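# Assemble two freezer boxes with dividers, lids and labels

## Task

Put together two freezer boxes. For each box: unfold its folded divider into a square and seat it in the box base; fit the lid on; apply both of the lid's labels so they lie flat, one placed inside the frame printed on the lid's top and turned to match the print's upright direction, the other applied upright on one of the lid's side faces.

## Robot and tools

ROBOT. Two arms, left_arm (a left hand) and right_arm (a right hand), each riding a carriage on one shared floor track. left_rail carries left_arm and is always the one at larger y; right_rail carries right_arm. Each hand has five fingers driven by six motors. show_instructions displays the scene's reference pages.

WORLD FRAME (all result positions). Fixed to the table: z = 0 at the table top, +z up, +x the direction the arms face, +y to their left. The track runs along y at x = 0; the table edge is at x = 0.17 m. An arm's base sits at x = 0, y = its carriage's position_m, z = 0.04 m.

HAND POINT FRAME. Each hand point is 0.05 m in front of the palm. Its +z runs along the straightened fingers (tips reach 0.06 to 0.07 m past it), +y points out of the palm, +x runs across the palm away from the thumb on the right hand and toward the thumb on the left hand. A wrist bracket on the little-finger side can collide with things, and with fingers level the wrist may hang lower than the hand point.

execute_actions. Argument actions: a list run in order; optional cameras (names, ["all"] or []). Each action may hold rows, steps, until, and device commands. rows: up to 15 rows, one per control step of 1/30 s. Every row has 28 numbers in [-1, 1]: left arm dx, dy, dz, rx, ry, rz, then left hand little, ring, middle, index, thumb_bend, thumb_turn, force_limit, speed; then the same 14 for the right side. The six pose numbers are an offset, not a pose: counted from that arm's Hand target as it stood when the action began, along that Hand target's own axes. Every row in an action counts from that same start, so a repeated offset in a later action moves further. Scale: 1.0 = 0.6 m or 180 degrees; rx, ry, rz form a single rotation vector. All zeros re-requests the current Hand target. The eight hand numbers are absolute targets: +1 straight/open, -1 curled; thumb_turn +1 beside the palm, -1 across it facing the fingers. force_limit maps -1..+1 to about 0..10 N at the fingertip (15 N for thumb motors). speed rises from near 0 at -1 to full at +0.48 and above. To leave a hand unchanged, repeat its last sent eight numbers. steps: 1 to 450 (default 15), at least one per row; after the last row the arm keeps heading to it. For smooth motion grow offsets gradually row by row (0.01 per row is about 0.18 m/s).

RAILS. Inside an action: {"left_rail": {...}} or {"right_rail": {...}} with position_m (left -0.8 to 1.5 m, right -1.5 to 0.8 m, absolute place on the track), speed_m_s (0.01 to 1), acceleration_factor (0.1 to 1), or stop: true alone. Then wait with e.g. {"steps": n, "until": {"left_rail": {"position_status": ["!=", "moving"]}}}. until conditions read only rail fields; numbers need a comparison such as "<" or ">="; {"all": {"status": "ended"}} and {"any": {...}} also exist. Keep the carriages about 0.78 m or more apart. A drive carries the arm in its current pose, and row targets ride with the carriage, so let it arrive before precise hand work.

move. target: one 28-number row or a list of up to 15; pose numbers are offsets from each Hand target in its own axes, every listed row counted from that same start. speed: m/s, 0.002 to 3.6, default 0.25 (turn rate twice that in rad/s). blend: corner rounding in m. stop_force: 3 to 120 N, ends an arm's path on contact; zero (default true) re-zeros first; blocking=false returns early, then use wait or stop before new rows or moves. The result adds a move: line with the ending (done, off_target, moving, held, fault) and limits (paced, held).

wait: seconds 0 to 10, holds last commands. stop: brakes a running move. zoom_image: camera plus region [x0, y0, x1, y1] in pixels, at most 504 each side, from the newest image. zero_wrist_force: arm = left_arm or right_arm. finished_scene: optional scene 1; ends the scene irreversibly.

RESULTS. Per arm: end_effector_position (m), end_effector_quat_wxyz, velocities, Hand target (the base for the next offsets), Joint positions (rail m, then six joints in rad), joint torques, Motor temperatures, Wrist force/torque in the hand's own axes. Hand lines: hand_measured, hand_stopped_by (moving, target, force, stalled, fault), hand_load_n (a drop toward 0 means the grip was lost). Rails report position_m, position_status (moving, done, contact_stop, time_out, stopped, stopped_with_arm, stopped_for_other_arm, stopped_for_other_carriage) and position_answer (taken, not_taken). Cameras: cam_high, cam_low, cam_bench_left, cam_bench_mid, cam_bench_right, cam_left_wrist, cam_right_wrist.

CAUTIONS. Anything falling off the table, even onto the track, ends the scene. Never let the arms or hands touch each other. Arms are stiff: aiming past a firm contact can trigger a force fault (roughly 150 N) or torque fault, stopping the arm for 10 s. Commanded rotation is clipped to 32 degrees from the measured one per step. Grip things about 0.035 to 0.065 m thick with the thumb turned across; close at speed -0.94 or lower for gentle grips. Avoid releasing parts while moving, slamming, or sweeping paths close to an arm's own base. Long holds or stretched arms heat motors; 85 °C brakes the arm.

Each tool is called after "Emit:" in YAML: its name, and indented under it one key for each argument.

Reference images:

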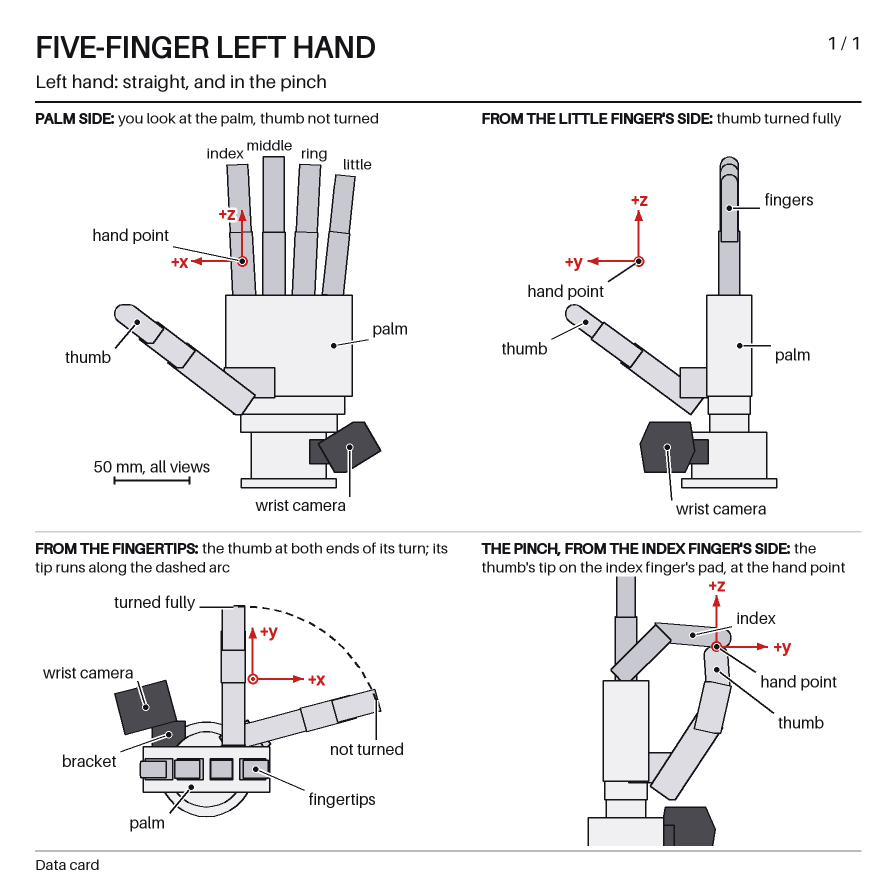

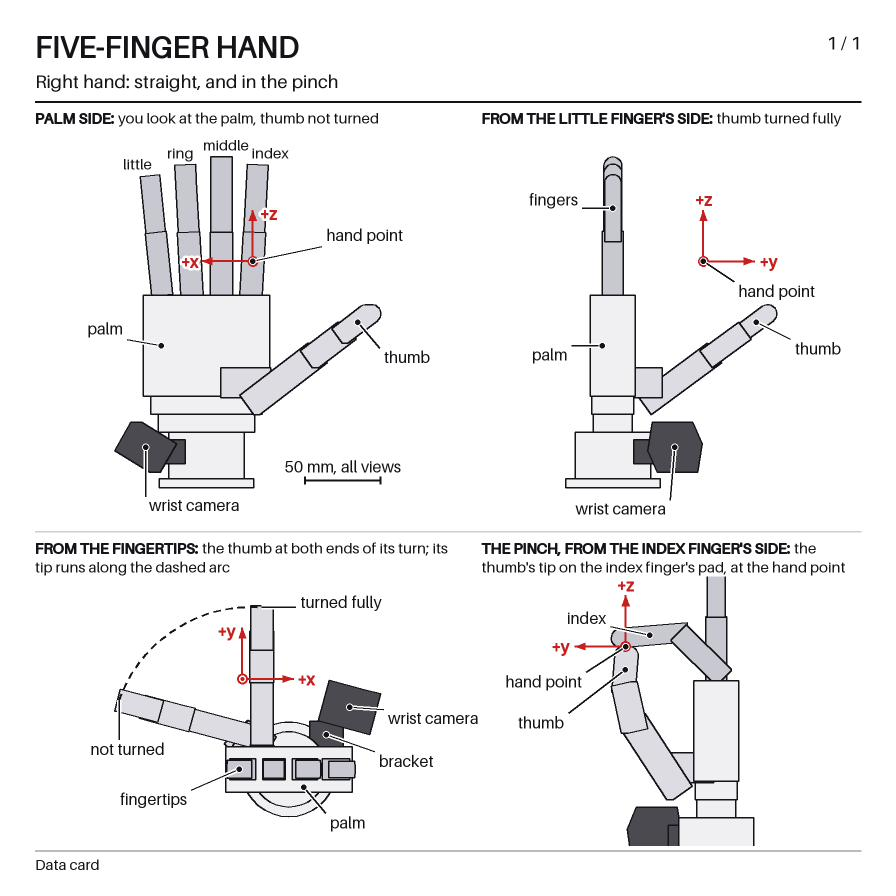

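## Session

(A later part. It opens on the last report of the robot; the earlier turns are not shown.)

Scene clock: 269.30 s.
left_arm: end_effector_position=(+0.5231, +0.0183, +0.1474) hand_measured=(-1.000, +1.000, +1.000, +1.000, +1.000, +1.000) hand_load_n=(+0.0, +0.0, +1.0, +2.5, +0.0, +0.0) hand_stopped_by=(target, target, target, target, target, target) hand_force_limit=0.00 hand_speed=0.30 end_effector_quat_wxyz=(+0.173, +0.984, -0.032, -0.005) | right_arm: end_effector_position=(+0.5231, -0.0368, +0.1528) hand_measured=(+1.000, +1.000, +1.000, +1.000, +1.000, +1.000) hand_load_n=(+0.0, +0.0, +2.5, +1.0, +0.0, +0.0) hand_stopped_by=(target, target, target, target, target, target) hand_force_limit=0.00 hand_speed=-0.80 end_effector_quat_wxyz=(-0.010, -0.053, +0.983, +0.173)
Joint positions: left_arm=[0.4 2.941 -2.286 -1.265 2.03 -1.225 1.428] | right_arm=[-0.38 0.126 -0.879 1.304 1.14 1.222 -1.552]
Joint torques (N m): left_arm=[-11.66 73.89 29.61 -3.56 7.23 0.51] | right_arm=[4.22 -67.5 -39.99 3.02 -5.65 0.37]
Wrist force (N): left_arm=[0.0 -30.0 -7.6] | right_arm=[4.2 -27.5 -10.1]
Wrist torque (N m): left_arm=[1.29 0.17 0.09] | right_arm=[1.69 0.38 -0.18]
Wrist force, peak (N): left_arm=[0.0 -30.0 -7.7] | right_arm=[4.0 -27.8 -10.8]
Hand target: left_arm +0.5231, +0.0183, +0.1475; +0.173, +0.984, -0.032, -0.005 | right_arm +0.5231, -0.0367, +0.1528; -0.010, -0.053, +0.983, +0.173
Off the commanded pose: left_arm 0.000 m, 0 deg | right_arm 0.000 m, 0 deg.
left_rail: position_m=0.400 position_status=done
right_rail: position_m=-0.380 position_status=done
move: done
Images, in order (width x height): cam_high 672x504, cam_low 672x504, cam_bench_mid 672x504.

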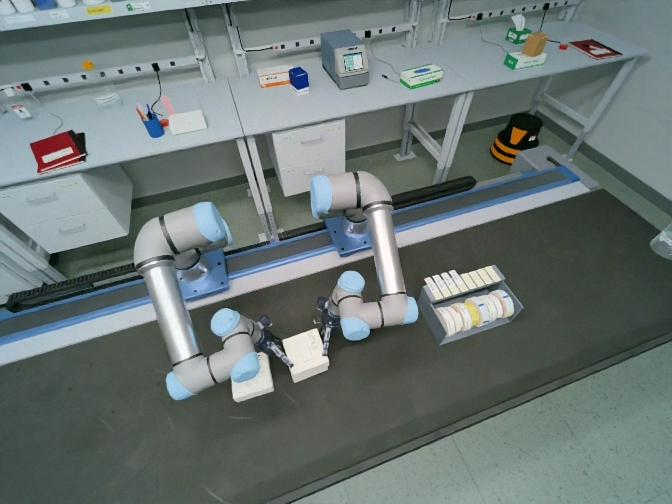

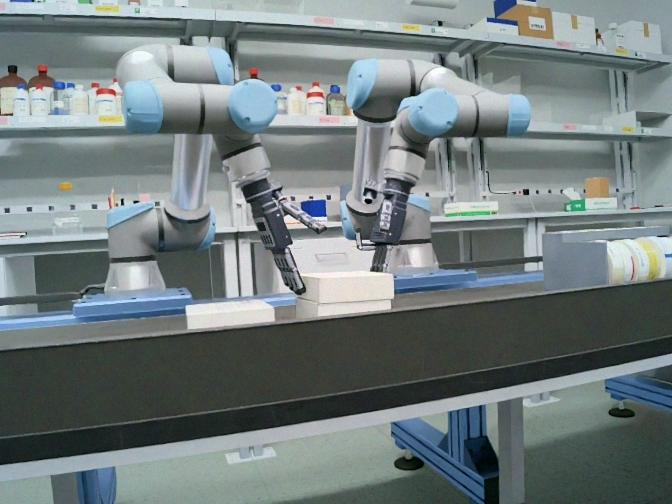

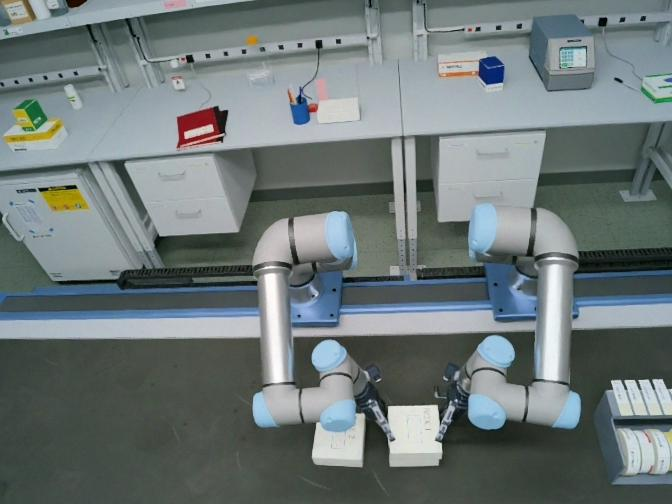

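Emit:
move:
  target: [0.0003,0.0074,-0.0062,0,0,0,-1,1,1,1,1,1,0,0.3,0.0005,-0.0040,-0.0032,0,0,0,1,1,1,1,1,1,0,-0.8]
  speed: 0.04
  cameras: ["cam_low","cam_bench_mid"]

Emit:
zoom_image:
  camera: "cam_low"
  region: [290, 280, 350, 320]

Emit:
zoom_image:
  camera: "cam_low"
  region: [350, 280, 410, 320]

Emit:
zoom_image:
  camera: "cam_bench_mid"
  region: [380, 440, 450, 475]

Scene clock: 271.27 s.
left_arm: end_effector_position=(+0.5231, +0.0154, +0.1524) hand_measured=(-1.000, +1.000, +1.000, +1.000, +1.000, +1.000) hand_load_n=(+0.0, +0.0, +1.5, +2.0, +0.0, +0.0) hand_stopped_by=(target, target, target, target, target, target) hand_force_limit=0.00 hand_speed=0.30 end_effector_quat_wxyz=(+0.173, +0.984, -0.032, -0.005) | right_arm: end_effector_position=(+0.5231, -0.0396, +0.1538) hand_measured=(+1.000, +1.000, +1.000, +1.000, +1.000, +1.000) hand_load_n=(+0.0, +0.0, +2.5, +1.0, +0.0, +0.0) hand_stopped_by=(target, target, target, target, target, target) hand_force_limit=0.00 hand_speed=-0.80 end_effector_quat_wxyz=(-0.010, -0.053, +0.983, +0.173)
Joint positions: left_arm=[0.4 2.936 -2.284 -1.255 2.019 -1.226 1.422] | right_arm=[-0.38 0.12 -0.882 1.307 1.142 1.222 -1.558]
Joint torques (N m): left_arm=[-25.95 71.05 31.81 -3.41 3.95 -0.79] | right_arm=[0.89 -67.71 -3.58 3.37 -11.54 -1.98]
Wrist force (N): left_arm=[-0.6 -29.7 -8.1] | right_arm=[3.4 -27.8 -9.7]
Wrist torque (N m): left_arm=[1.34 0.08 0.10] | right_arm=[1.68 0.33 -0.19]
Wrist force, peak (N): left_arm=[0.1 -30.2 -7.6] | right_arm=[4.2 -28.0 -10.6]
Hand target: left_arm +0.5231, +0.0154, +0.1525; +0.173, +0.984, -0.032, -0.005 | right_arm +0.5231, -0.0397, +0.1538; -0.010, -0.053, +0.983, +0.173
Off the commanded pose: left_arm 0.000 m, 0 deg | right_arm 0.000 m, 0 deg.
left_rail: position_m=0.400 position_status=done
right_rail: position_m=-0.380 position_status=done
move: done
Images, in order (width x height): cam_low 672x504, cam_bench_mid 672x504.

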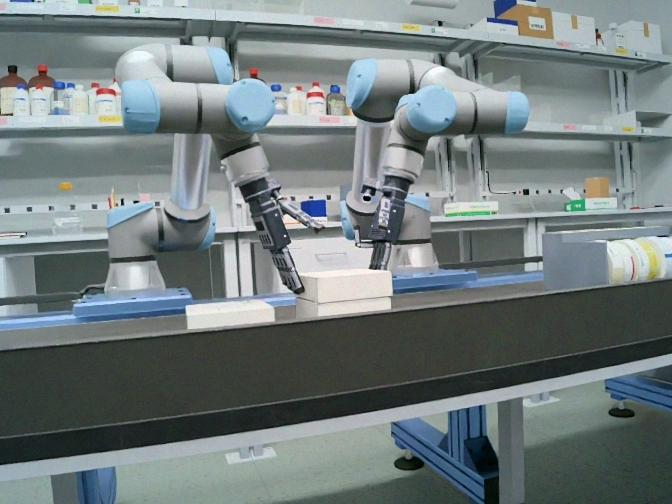

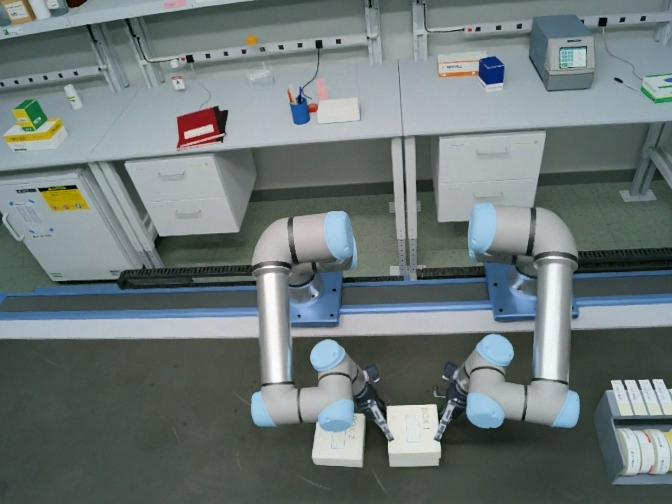

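Scaled by 8.400 from the camera's 672x504 image, which has a finer 960x720 frame.

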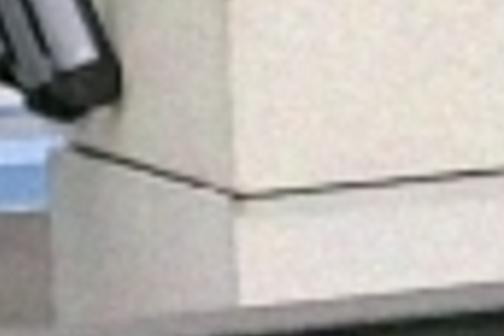

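Scaled by 8.400 from the camera's 672x504 image, which has a finer 960x720 frame.

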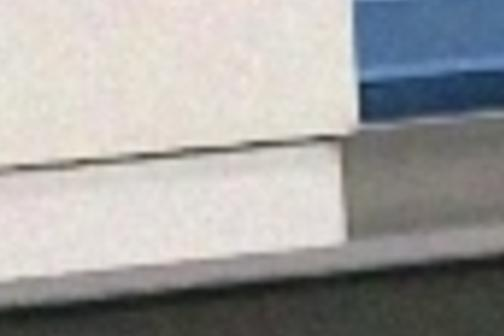

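Scaled by 7.200 from the camera's 672x504 image, which has a finer 960x720 frame.

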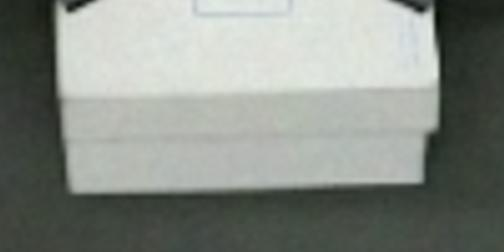

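Emit:
move:
  target: [0,-0.0228,0.0627,0,0,0,-1,1,1,1,1,1,0,0.3,0,-0.0228,0.0627,0,0,0,1,1,1,1,1,1,0,-0.8]
  speed: 0.02
  stop_force: 5
  cameras: ["cam_low","cam_bench_mid"]

Scene clock: 274.33 s.
left_arm: end_effector_position=(+0.5231, +0.0153, +0.1125) hand_measured=(-1.000, +1.000, +1.000, +1.000, +1.000, +1.000) hand_load_n=(+0.0, +0.0, +0.0, +0.5, +0.0, +0.0) hand_stopped_by=(target, target, target, target, target, target) hand_force_limit=0.00 hand_speed=0.30 end_effector_quat_wxyz=(+0.173, +0.984, -0.032, -0.005) | right_arm: end_effector_position=(+0.5231, -0.0397, +0.1518) hand_measured=(+1.000, +1.000, +1.000, +1.000, +1.000, +1.000) hand_load_n=(+0.0, +0.0, +0.5, +0.0, +0.0, +0.0) hand_stopped_by=(target, target, target, target, target, target) hand_force_limit=0.00 hand_speed=-0.80 end_effector_quat_wxyz=(-0.010, -0.053, +0.983, +0.173)
Joint positions: left_arm=[0.4 2.936 -2.326 -1.292 2.099 -1.226 1.422] | right_arm=[-0.38 0.12 -0.88 1.309 1.137 1.222 -1.558]
Joint torques (N m): left_arm=[-1.55 28.63 5.29 0.49 0.29 0.44] | right_arm=[7.62 -66.28 -34.43 0.37 0.93 -0.11]
Wrist force (N): left_arm=[-0.2 -4.5 -0.2] | right_arm=[0.7 -2.7 -2.6]
Wrist torque (N m): left_arm=[0.08 0.17 -0.07] | right_arm=[0.27 0.13 -0.06]
Wrist force, peak (N): left_arm=[-0.5 -30.9 -8.5] | right_arm=[2.4 -24.7 -23.6]
Hand target: left_arm +0.5231, +0.0154, +0.1125; +0.173, +0.984, -0.032, -0.005 | right_arm +0.5231, -0.0397, +0.1518; -0.010, -0.053, +0.983, +0.173 (not the last commanded pose)
Off the commanded pose: left_arm 0.000 m, 0 deg | right_arm 0.038 m, 0 deg.
left_rail: position_m=0.400 position_status=done
right_rail: position_m=-0.380 position_status=done
move: contact (right_arm)
Images, in order (width x height): cam_low 672x504, cam_bench_mid 672x504.

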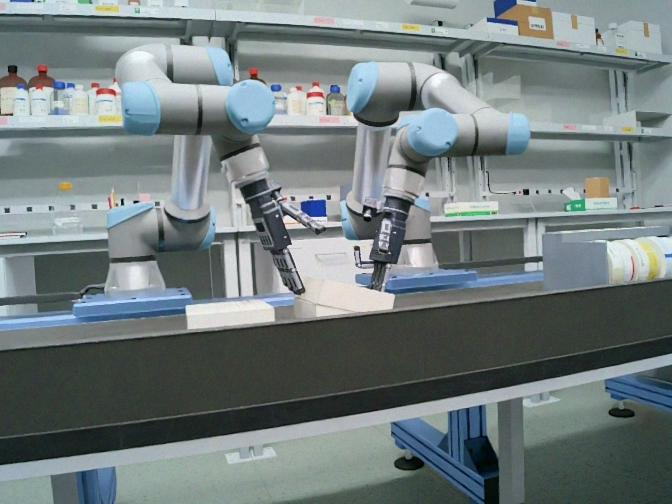

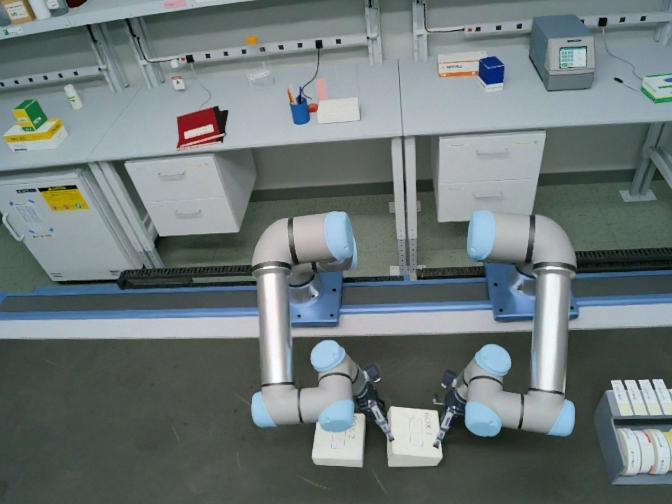

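Emit:
zoom_image:
  camera: "cam_low"
  region: [285, 275, 405, 325]

Emit:
zoom_image:
  camera: "cam_bench_mid"
  region: [375, 400, 455, 475]

Scaled by 4.200 from the camera's 672x504 image, which has a finer 960x720 frame.

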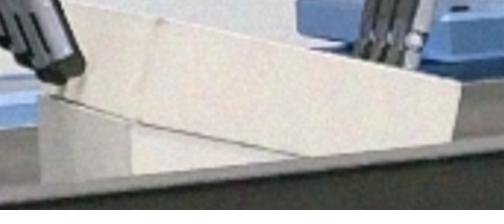

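Scaled by 6.300 from the camera's 672x504 image, which has a finer 960x720 frame.

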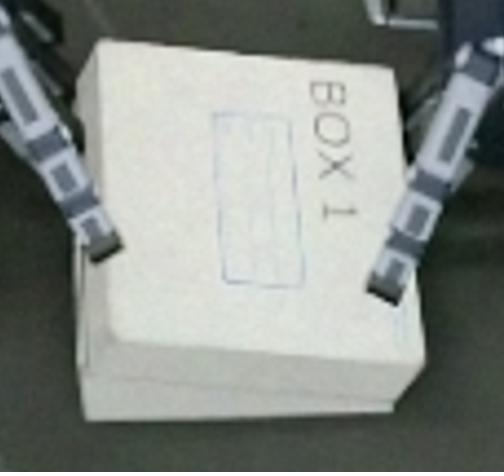

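Emit:
move:
  target: [0,0.0182,-0.0501,0,0,0,-1,1,1,1,1,1,0,0.3,0,0.0006,-0.0016,0,0,0,1,1,1,1,1,1,0,-0.8]
  speed: 0.04
  cameras: ["cam_low","cam_high","cam_bench_mid","cam_right_wrist"]

Emit:
zoom_image:
  camera: "cam_low"
  region: [290, 280, 350, 320]

Emit:
zoom_image:
  camera: "cam_low"
  region: [350, 280, 410, 320]

Emit:
zoom_image:
  camera: "cam_bench_mid"
  region: [380, 440, 450, 475]

Emit:
zoom_image:
  camera: "cam_right_wrist"
  region: [220, 160, 420, 360]

Scene clock: 276.67 s.
left_arm: end_effector_position=(+0.5231, +0.0154, +0.1444) hand_measured=(-1.000, +1.000, +1.000, +1.000, +1.000, +1.000) hand_load_n=(+0.0, +0.0, +1.5, +2.5, +0.0, +0.0) hand_stopped_by=(target, target, target, target, target, target) hand_force_limit=0.00 hand_speed=0.30 end_effector_quat_wxyz=(+0.173, +0.984, -0.032, -0.005) | right_arm: end_effector_position=(+0.5232, -0.0397, +0.1528) hand_measured=(+1.000, +1.000, +1.000, +1.000, +1.000, +1.000) hand_load_n=(+0.0, +0.0, +2.5, +1.0, +0.0, +0.0) hand_stopped_by=(target, target, target, target, target, target) hand_force_limit=0.00 hand_speed=-0.80 end_effector_quat_wxyz=(-0.010, -0.053, +0.983, +0.173)
Joint positions: left_arm=[0.4 2.936 -2.292 -1.263 2.036 -1.226 1.422] | right_arm=[-0.38 0.12 -0.881 1.308 1.139 1.222 -1.558]
Joint torques (N m): left_arm=[-1.84 74.39 30.41 -3.93 6.95 1.24] | right_arm=[16.59 -66.63 -38.91 2.91 -5.09 0.44]
Wrist force (N): left_arm=[0.6 -28.6 -7.3] | right_arm=[4.3 -26.6 -10.8]
Wrist torque (N m): left_arm=[1.24 0.19 0.09] | right_arm=[1.64 0.49 -0.21]
Wrist force, peak (N): left_arm=[0.6 -29.2 -7.0] | right_arm=[4.3 -26.6 -10.8]
Hand target: left_arm +0.5231, +0.0154, +0.1444; +0.173, +0.984, -0.032, -0.005 | right_arm +0.5231, -0.0397, +0.1528; -0.010, -0.053, +0.983, +0.173
Off the commanded pose: left_arm 0.000 m, 0 deg | right_arm 0.000 m, 0 deg.
left_rail: position_m=0.400 position_status=done
right_rail: position_m=-0.380 position_status=done
move: done
camera_calibration:
cam_right_wrist: T_world_to_cam=[[-0.349717, 0.885024, 0.307294, 0.176408], [0.791466, 0.103595, 0.60237, -0.509764], [0.501278, 0.453872, -0.736696, -0.0220761], [0, 0, 0, 1]] pos_world=[0.47622, -0.0932969, 0.236593]
Images, in order (width x height): cam_high 672x504, cam_low 672x504, cam_bench_mid 672x504, cam_right_wrist 616x616.

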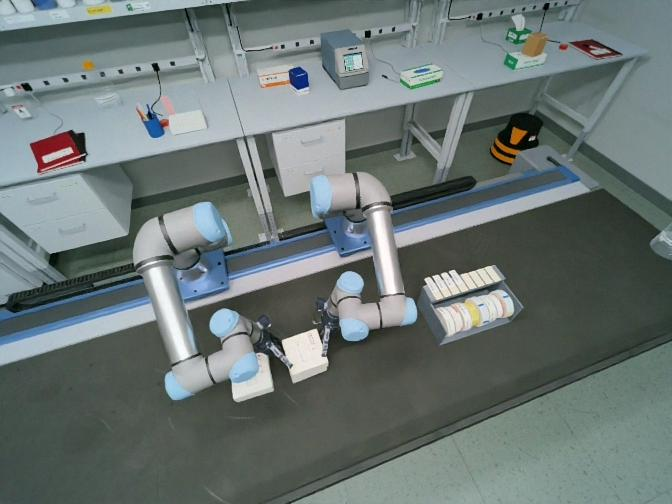

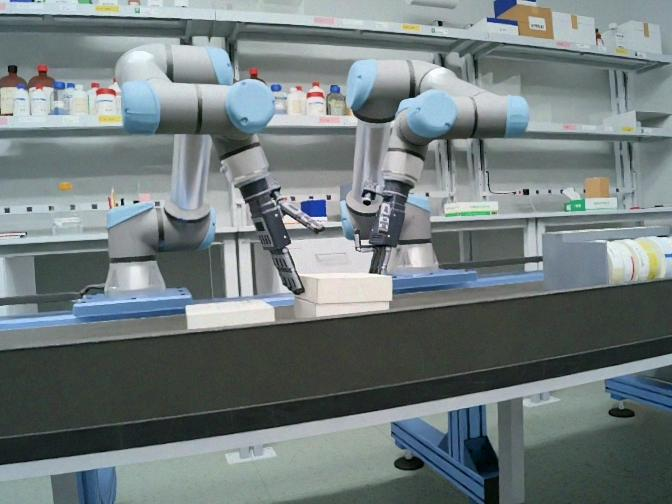

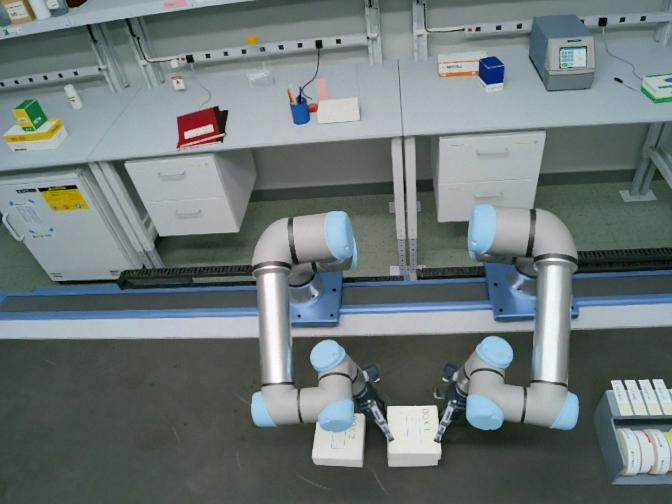

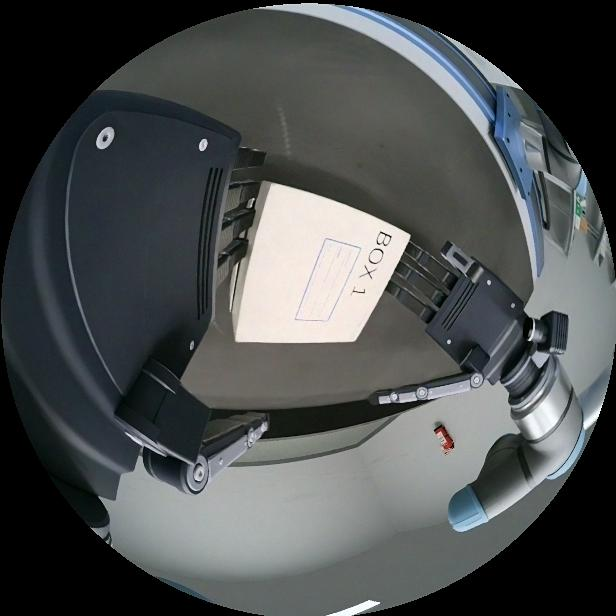

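Scaled by 8.400 from the camera's 672x504 image, which has a finer 960x720 frame.

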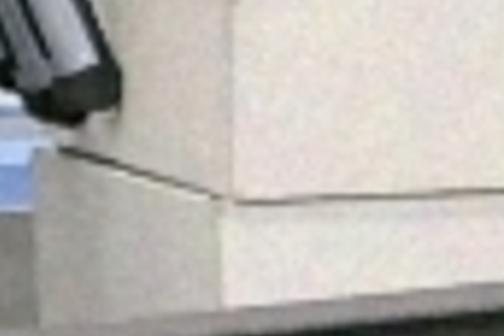

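Scaled by 8.400 from the camera's 672x504 image, which has a finer 960x720 frame.

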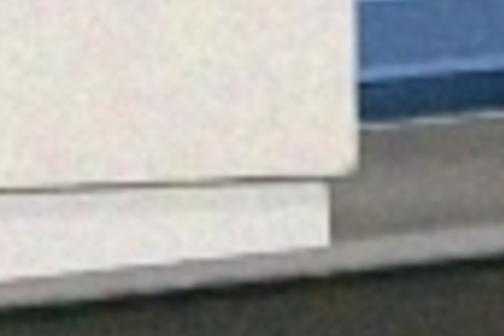

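Scaled by 7.200 from the camera's 672x504 image, which has a finer 960x720 frame.

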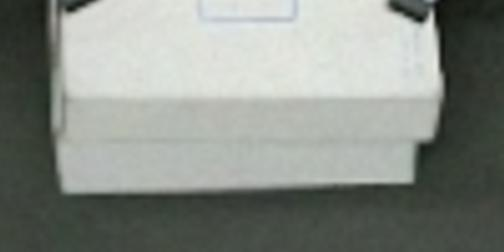

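Scaled by 2.520 from the camera's 616x616 image, which has a finer 880x880 frame.

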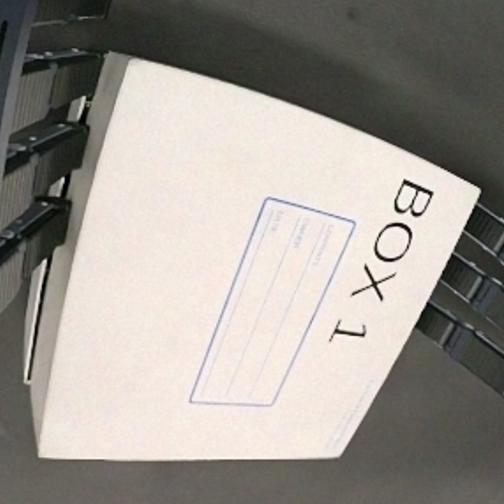

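Emit:
move:
  target: [0.0003,0.0105,-0.0104,0,0,0,-1,1,1,1,1,1,0,0.3,0.0007,-0.0054,-0.0037,0,0,0,1,1,1,1,1,1,0,-0.8]
  speed: 0.04
  cameras: ["cam_low","cam_bench_mid","cam_right_wrist"]

Emit:
zoom_image:
  camera: "cam_low"
  region: [290, 280, 350, 320]

Emit:
zoom_image:
  camera: "cam_low"
  region: [350, 280, 410, 320]

Emit:
zoom_image:
  camera: "cam_right_wrist"
  region: [220, 160, 420, 360]

Scene clock: 278.43 s.
left_arm: end_effector_position=(+0.5230, +0.0116, +0.1524) hand_measured=(-1.000, +1.000, +1.000, +1.000, +1.000, +1.000) hand_load_n=(+0.0, +0.0, +1.5, +2.0, -0.5, +0.0) hand_stopped_by=(target, target, target, target, target, target) hand_force_limit=0.00 hand_speed=0.30 end_effector_quat_wxyz=(+0.173, +0.984, -0.032, -0.005) | right_arm: end_effector_position=(+0.5231, -0.0435, +0.1538) hand_measured=(+1.000, +1.000, +1.000, +1.000, +1.000, +1.000) hand_load_n=(+0.0, +0.0, +2.5, +1.0, +0.0, +0.0) hand_stopped_by=(target, target, target, target, target, target) hand_force_limit=0.00 hand_speed=-0.80 end_effector_quat_wxyz=(-0.010, -0.053, +0.983, +0.173)
Joint positions: left_arm=[0.4 2.929 -2.288 -1.248 2.019 -1.226 1.415] | right_arm=[-0.38 0.113 -0.885 1.313 1.141 1.222 -1.565]
Joint torques (N m): left_arm=[-25.53 71.93 29.13 -3.37 4.16 -0.6] | right_arm=[-0.58 -67.24 -2.39 3.41 -11.57 -2.13]
Wrist force (N): left_arm=[-0.5 -29.3 -8.3] | right_arm=[3.3 -27.5 -9.9]
Wrist torque (N m): left_arm=[1.31 0.06 0.11] | right_arm=[1.67 0.35 -0.20]
Wrist force, peak (N): left_arm=[-0.4 -29.9 -7.8] | right_arm=[3.5 -28.1 -10.4]
Hand target: left_arm +0.5230, +0.0116, +0.1525; +0.173, +0.984, -0.032, -0.005 | right_arm +0.5231, -0.0435, +0.1538; -0.010, -0.053, +0.983, +0.173
Off the commanded pose: left_arm 0.000 m, 0 deg | right_arm 0.000 m, 0 deg.
left_rail: position_m=0.400 position_status=done
right_rail: position_m=-0.380 position_status=done
move: done
camera_calibration:
cam_right_wrist: T_world_to_cam=[[-0.349776, 0.88497, 0.307383, 0.179431], [0.791431, 0.103563, 0.602421, -0.509892], [0.501292, 0.453985, -0.736617, -0.0195792], [0, 0, 0, 1]] pos_world=[0.47612, -0.0970966, 0.237594]
Images, in order (width x height): cam_low 672x504, cam_bench_mid 672x504, cam_right_wrist 616x616.

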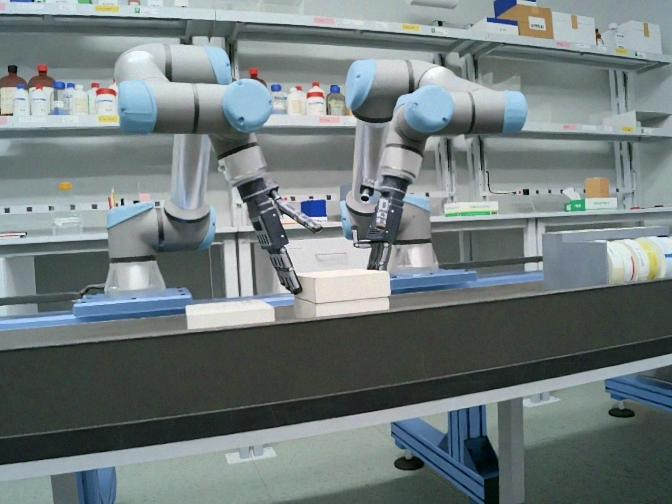

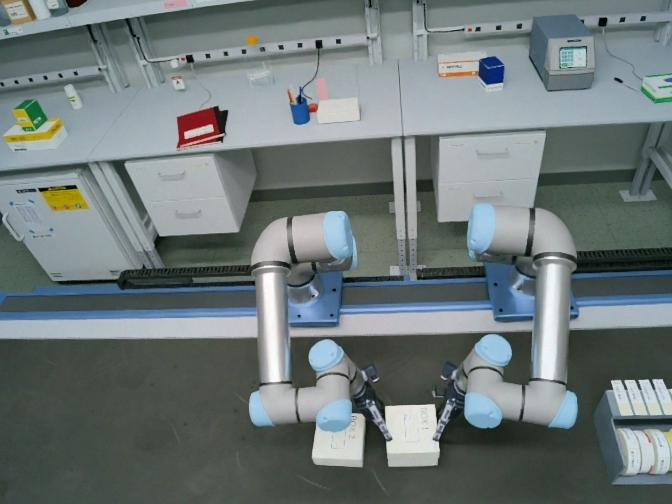

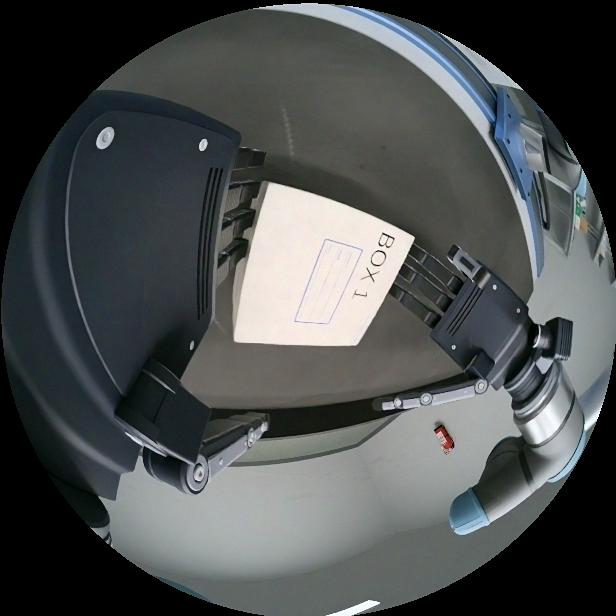

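Scaled by 8.400 from the camera's 672x504 image, which has a finer 960x720 frame.

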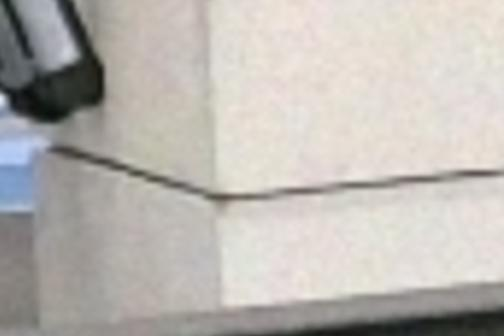

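Scaled by 8.400 from the camera's 672x504 image, which has a finer 960x720 frame.

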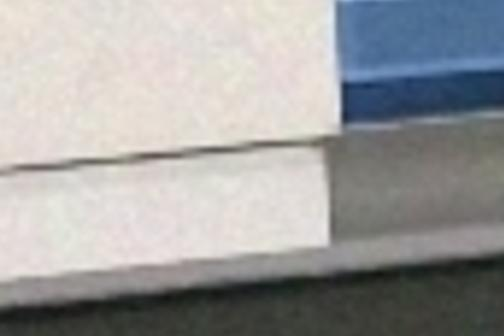

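Scaled by 2.520 from the camera's 616x616 image, which has a finer 880x880 frame.

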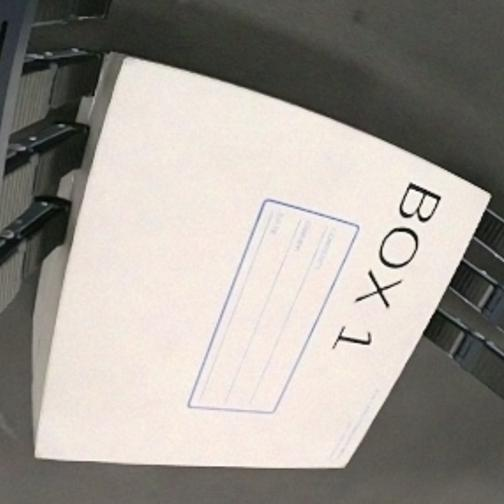

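Emit:
move:
  target: [0,0.0009,0.0003,0,0,0,-1,1,1,1,1,1,0,0.3,0.0001,-0.0009,-0.0003,0,0,0,1,1,1,1,1,1,0,-0.8]
  speed: 0.04

Emit:
move:
  target: [0,-0.00314,0.0086,0,0,0,-1,1,1,1,1,1,0,0.3,0,-0.00314,0.0086,0,0,0,1,1,1,1,1,1,0,-0.8]
  speed: 0.02
  stop_force: 5
  cameras: ["cam_low","cam_bench_mid","cam_right_wrist","cam_left_wrist"]

Emit:
zoom_image:
  camera: "cam_low"
  region: [290, 280, 350, 320]

Emit:
zoom_image:
  camera: "cam_low"
  region: [350, 280, 410, 320]

Emit:
zoom_image:
  camera: "cam_right_wrist"
  region: [220, 160, 420, 360]

Scene clock: 279.53 s.
left_arm: end_effector_position=(+0.5230, +0.0110, +0.1526) hand_measured=(-1.000, +1.000, +1.000, +1.000, +1.000, +1.000) hand_load_n=(+0.0, +0.0, +1.5, +2.0, +0.0, +0.0) hand_stopped_by=(target, target, target, target, target, target) hand_force_limit=0.00 hand_speed=0.30 end_effector_quat_wxyz=(+0.173, +0.984, -0.032, -0.005) | right_arm: end_effector_position=(+0.5231, -0.0440, +0.1538) hand_measured=(+1.000, +1.000, +1.000, +1.000, +1.000, +1.000) hand_load_n=(+0.0, +0.0, +2.0, +1.0, +0.0, +0.0) hand_stopped_by=(target, target, target, target, target, target) hand_force_limit=0.00 hand_speed=-0.80 end_effector_quat_wxyz=(-0.010, -0.053, +0.983, +0.173)
Joint positions: left_arm=[0.4 2.928 -2.288 -1.247 2.018 -1.226 1.414] | right_arm=[-0.38 0.112 -0.885 1.314 1.141 1.222 -1.566]
Joint torques (N m): left_arm=[-24.87 28.62 30.52 -3.31 4.07 -0.68] | right_arm=[-0.1 -66.99 -2.38 1.24 -11.4 -2.11]
Wrist force (N): left_arm=[-0.7 -29.5 -8.3] | right_arm=[3.2 -27.9 -9.5]
Wrist torque (N m): left_arm=[1.29 0.06 0.11] | right_arm=[1.59 0.33 -0.20]
Wrist force, peak (N): left_arm=[-0.6 -29.7 -8.0] | right_arm=[3.3 -27.9 -10.1]
Hand target: left_arm +0.5230, +0.0110, +0.1525; +0.173, +0.984, -0.032, -0.005 | right_arm +0.5231, -0.0441, +0.1538; -0.010, -0.053, +0.983, +0.173
Off the commanded pose: left_arm 0.000 m, 0 deg | right_arm 0.000 m, 0 deg.
left_rail: position_m=0.400 position_status=done
right_rail: position_m=-0.380 position_status=done
move: done

Scene clock: 280.80 s.
left_arm: end_effector_position=(+0.5230, +0.0110, +0.1470) hand_measured=(-1.000, +1.000, +1.000, +1.000, +1.000, +1.000) hand_load_n=(+0.0, +0.0, +1.5, +2.5, +0.0, +0.0) hand_stopped_by=(target, target, target, target, target, target) hand_force_limit=0.00 hand_speed=0.30 end_effector_quat_wxyz=(+0.173, +0.984, -0.032, -0.005) | right_arm: end_effector_position=(+0.5231, -0.0441, +0.1483) hand_measured=(+1.000, +1.000, +1.000, +1.000, +1.000, +1.000) hand_load_n=(+0.0, +0.0, +2.0, +1.5, +0.0, +0.0) hand_stopped_by=(target, target, target, target, target, target) hand_force_limit=0.00 hand_speed=-0.80 end_effector_quat_wxyz=(-0.010, -0.053, +0.983, +0.173)
Joint positions: left_arm=[0.4 2.928 -2.293 -1.253 2.029 -1.226 1.414] | right_arm=[-0.38 0.112 -0.88 1.319 1.13 1.222 -1.567]
Joint torques (N m): left_arm=[-20.12 28.41 5.96 1.47 4.85 0.4] | right_arm=[0.83 -30.3 -2.52 0.04 -11.36 -1.52]
Wrist force (N): left_arm=[-0.9 -28.5 -8.1] | right_arm=[3.1 -26.8 -9.6]
Wrist torque (N m): left_arm=[1.26 0.05 0.10] | right_arm=[1.63 0.30 -0.18]
Wrist force, peak (N): left_arm=[-0.8 -29.6 -8.3] | right_arm=[3.5 -27.8 -10.2]
Hand target: left_arm +0.5230, +0.0110, +0.1470; +0.173, +0.984, -0.032, -0.005 | right_arm +0.5231, -0.0441, +0.1483; -0.010, -0.053, +0.983, +0.173
Off the commanded pose: left_arm 0.000 m, 0 deg | right_arm 0.000 m, 0 deg.
left_rail: position_m=0.400 position_status=done
right_rail: position_m=-0.380 position_status=done
move: done
camera_calibration:
cam_left_wrist: T_world_to_cam=[[0.362325, 0.879535, -0.308447, -0.157176], [0.815017, -0.138426, 0.56266, -0.500439], [0.452182, -0.455255, -0.766991, -0.00429986], [0, 0, 0, 1]] pos_world=[0.466759, 0.067011, 0.229798]
cam_right_wrist: T_world_to_cam=[[-0.349776, 0.88497, 0.307383, 0.181652], [0.791431, 0.103563, 0.602421, -0.506517], [0.501292, 0.453985, -0.736617, -0.0233582], [0, 0, 0, 1]] pos_world=[0.47612, -0.0976966, 0.232094]
Images, in order (width x height): cam_low 672x504, cam_bench_mid 672x504, cam_left_wrist 616x616, cam_right_wrist 616x616.

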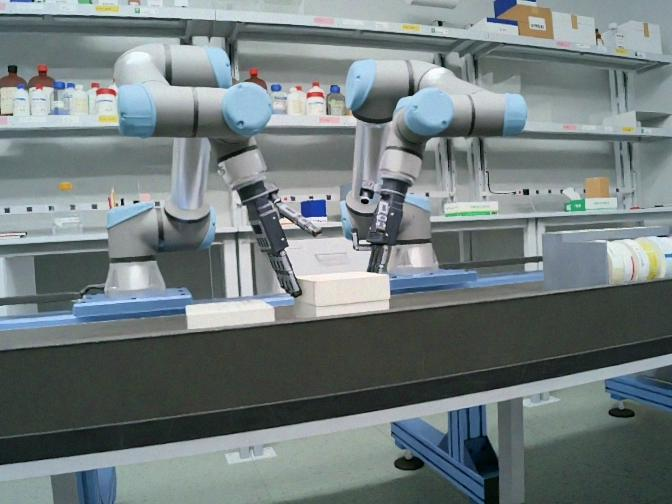

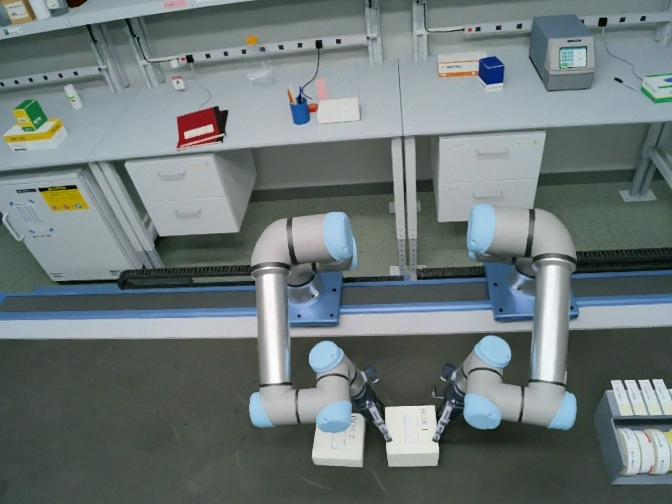

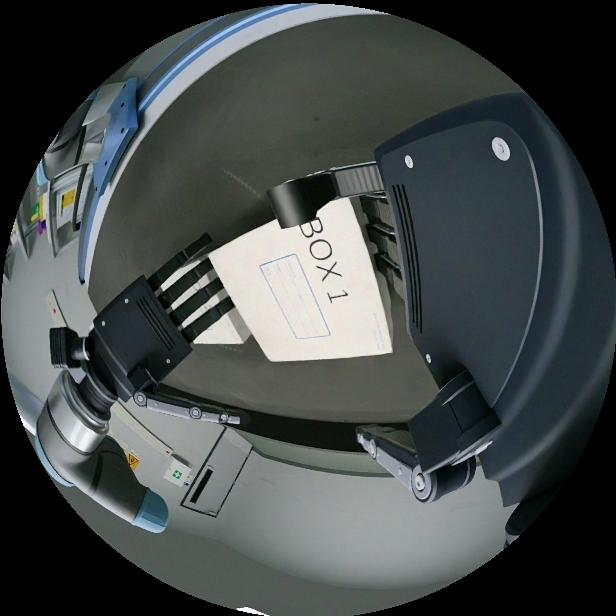

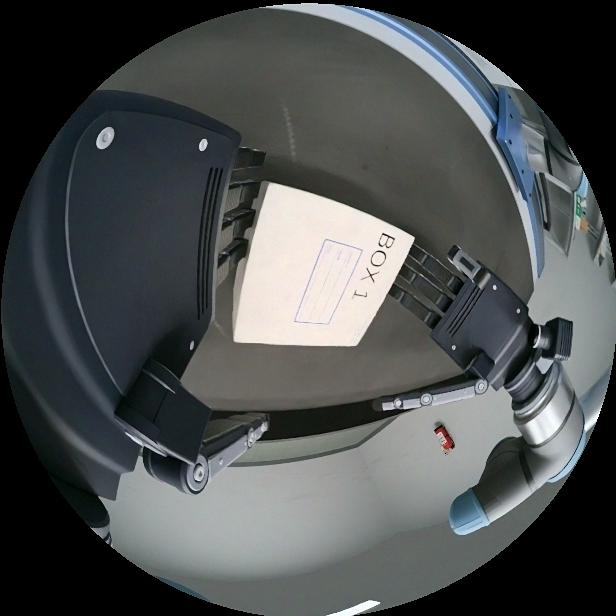

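Scaled by 8.400 from the camera's 672x504 image, which has a finer 960x720 frame.

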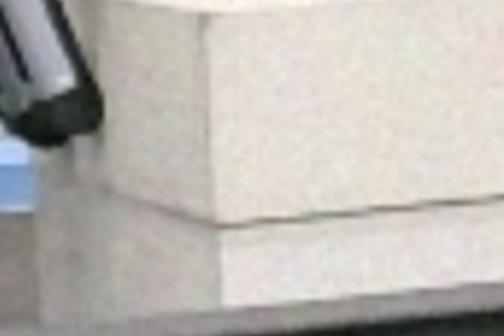

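Scaled by 8.400 from the camera's 672x504 image, which has a finer 960x720 frame.

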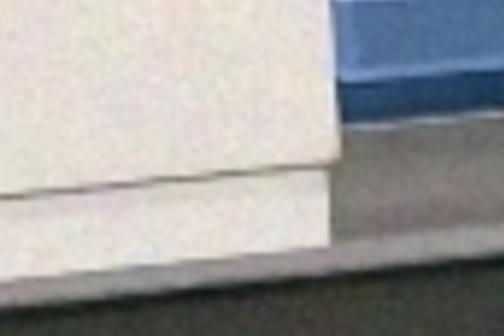

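Scaled by 2.520 from the camera's 616x616 image, which has a finer 880x880 frame.

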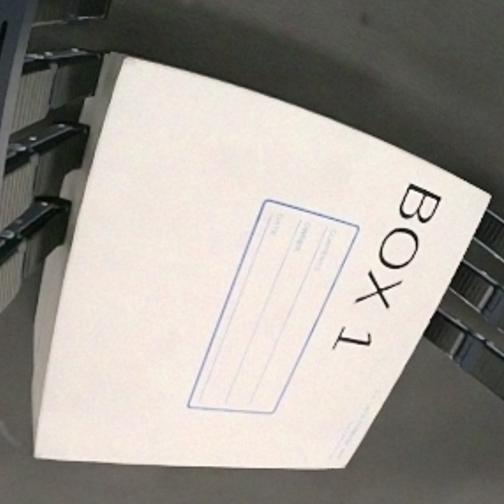

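Emit:
move:
  target: [0,-0.0211,0.0580,0,0,0,-1,1,1,1,1,1,0,0.3,0,-0.0211,0.0580,0,0,0,1,1,1,1,1,1,0,-0.8]
  speed: 0.025
  stop_force: 8
  cameras: ["cam_low","cam_high","cam_bench_mid"]

Emit:
zoom_image:
  camera: "cam_low"
  region: [285, 265, 405, 325]

Scene clock: 283.30 s.
left_arm: end_effector_position=(+0.5230, +0.0110, +0.1101) hand_measured=(-1.000, +1.000, +1.000, +1.000, +1.000, +1.000) hand_load_n=(+0.0, +0.0, +1.5, +1.5, +0.0, +0.0) hand_stopped_by=(target, target, target, target, target, target) hand_force_limit=0.00 hand_speed=0.30 end_effector_quat_wxyz=(+0.173, +0.984, -0.032, -0.005) | right_arm: end_effector_position=(+0.5231, -0.0441, +0.1113) hand_measured=(+1.000, +1.000, +1.000, +1.000, +1.000, +1.000) hand_load_n=(+0.0, +0.0, +2.0, +1.0, +0.0, +0.0) hand_stopped_by=(target, target, target, target, target, target) hand_force_limit=0.00 hand_speed=-0.80 end_effector_quat_wxyz=(-0.010, -0.053, +0.983, +0.173)
Joint positions: left_arm=[0.4 2.928 -2.332 -1.287 2.102 -1.226 1.414] | right_arm=[-0.38 0.112 -0.839 1.352 1.056 1.222 -1.567]
Joint torques (N m): left_arm=[-6.04 35.42 10.17 -2.1 5.46 1.55] | right_arm=[1.5 -30.87 -3.4 0.87 -9.82 -1.08]
Wrist force (N): left_arm=[-1.5 -26.9 -17.2] | right_arm=[3.7 -25.0 -17.7]
Wrist torque (N m): left_arm=[1.68 0.06 0.07] | right_arm=[1.93 0.34 -0.13]
Wrist force, peak (N): left_arm=[-1.7 -27.1 -17.1] | right_arm=[3.9 -25.1 -18.3]
Hand target: left_arm +0.5230, +0.0110, +0.1101; +0.173, +0.984, -0.032, -0.005 | right_arm +0.5231, -0.0441, +0.1113; -0.010, -0.053, +0.983, +0.173
Off the commanded pose: left_arm 0.000 m, 0 deg | right_arm 0.000 m, 0 deg.
left_rail: position_m=0.400 position_status=done
right_rail: position_m=-0.380 position_status=done
move: contact (left_arm, right_arm)
Images, in order (width x height): cam_high 672x504, cam_low 672x504, cam_bench_mid 672x504.

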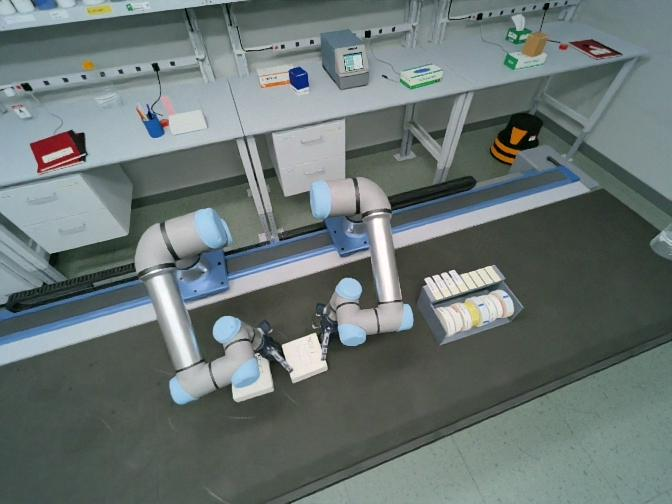

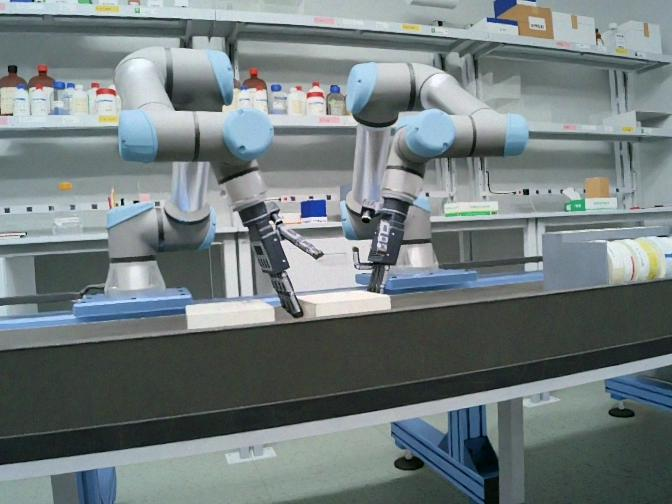

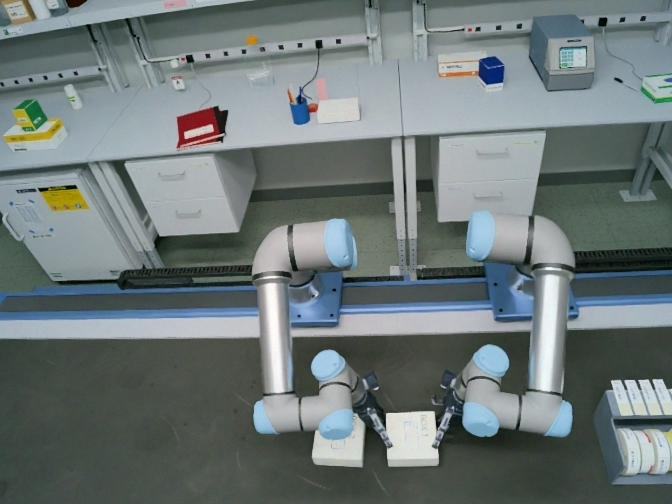

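Scaled by 4.200 from the camera's 672x504 image, which has a finer 960x720 frame.

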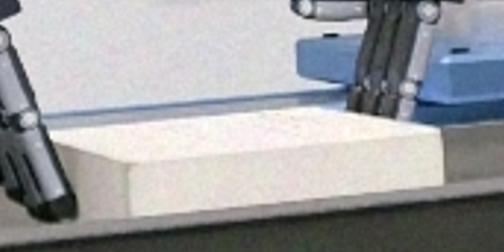

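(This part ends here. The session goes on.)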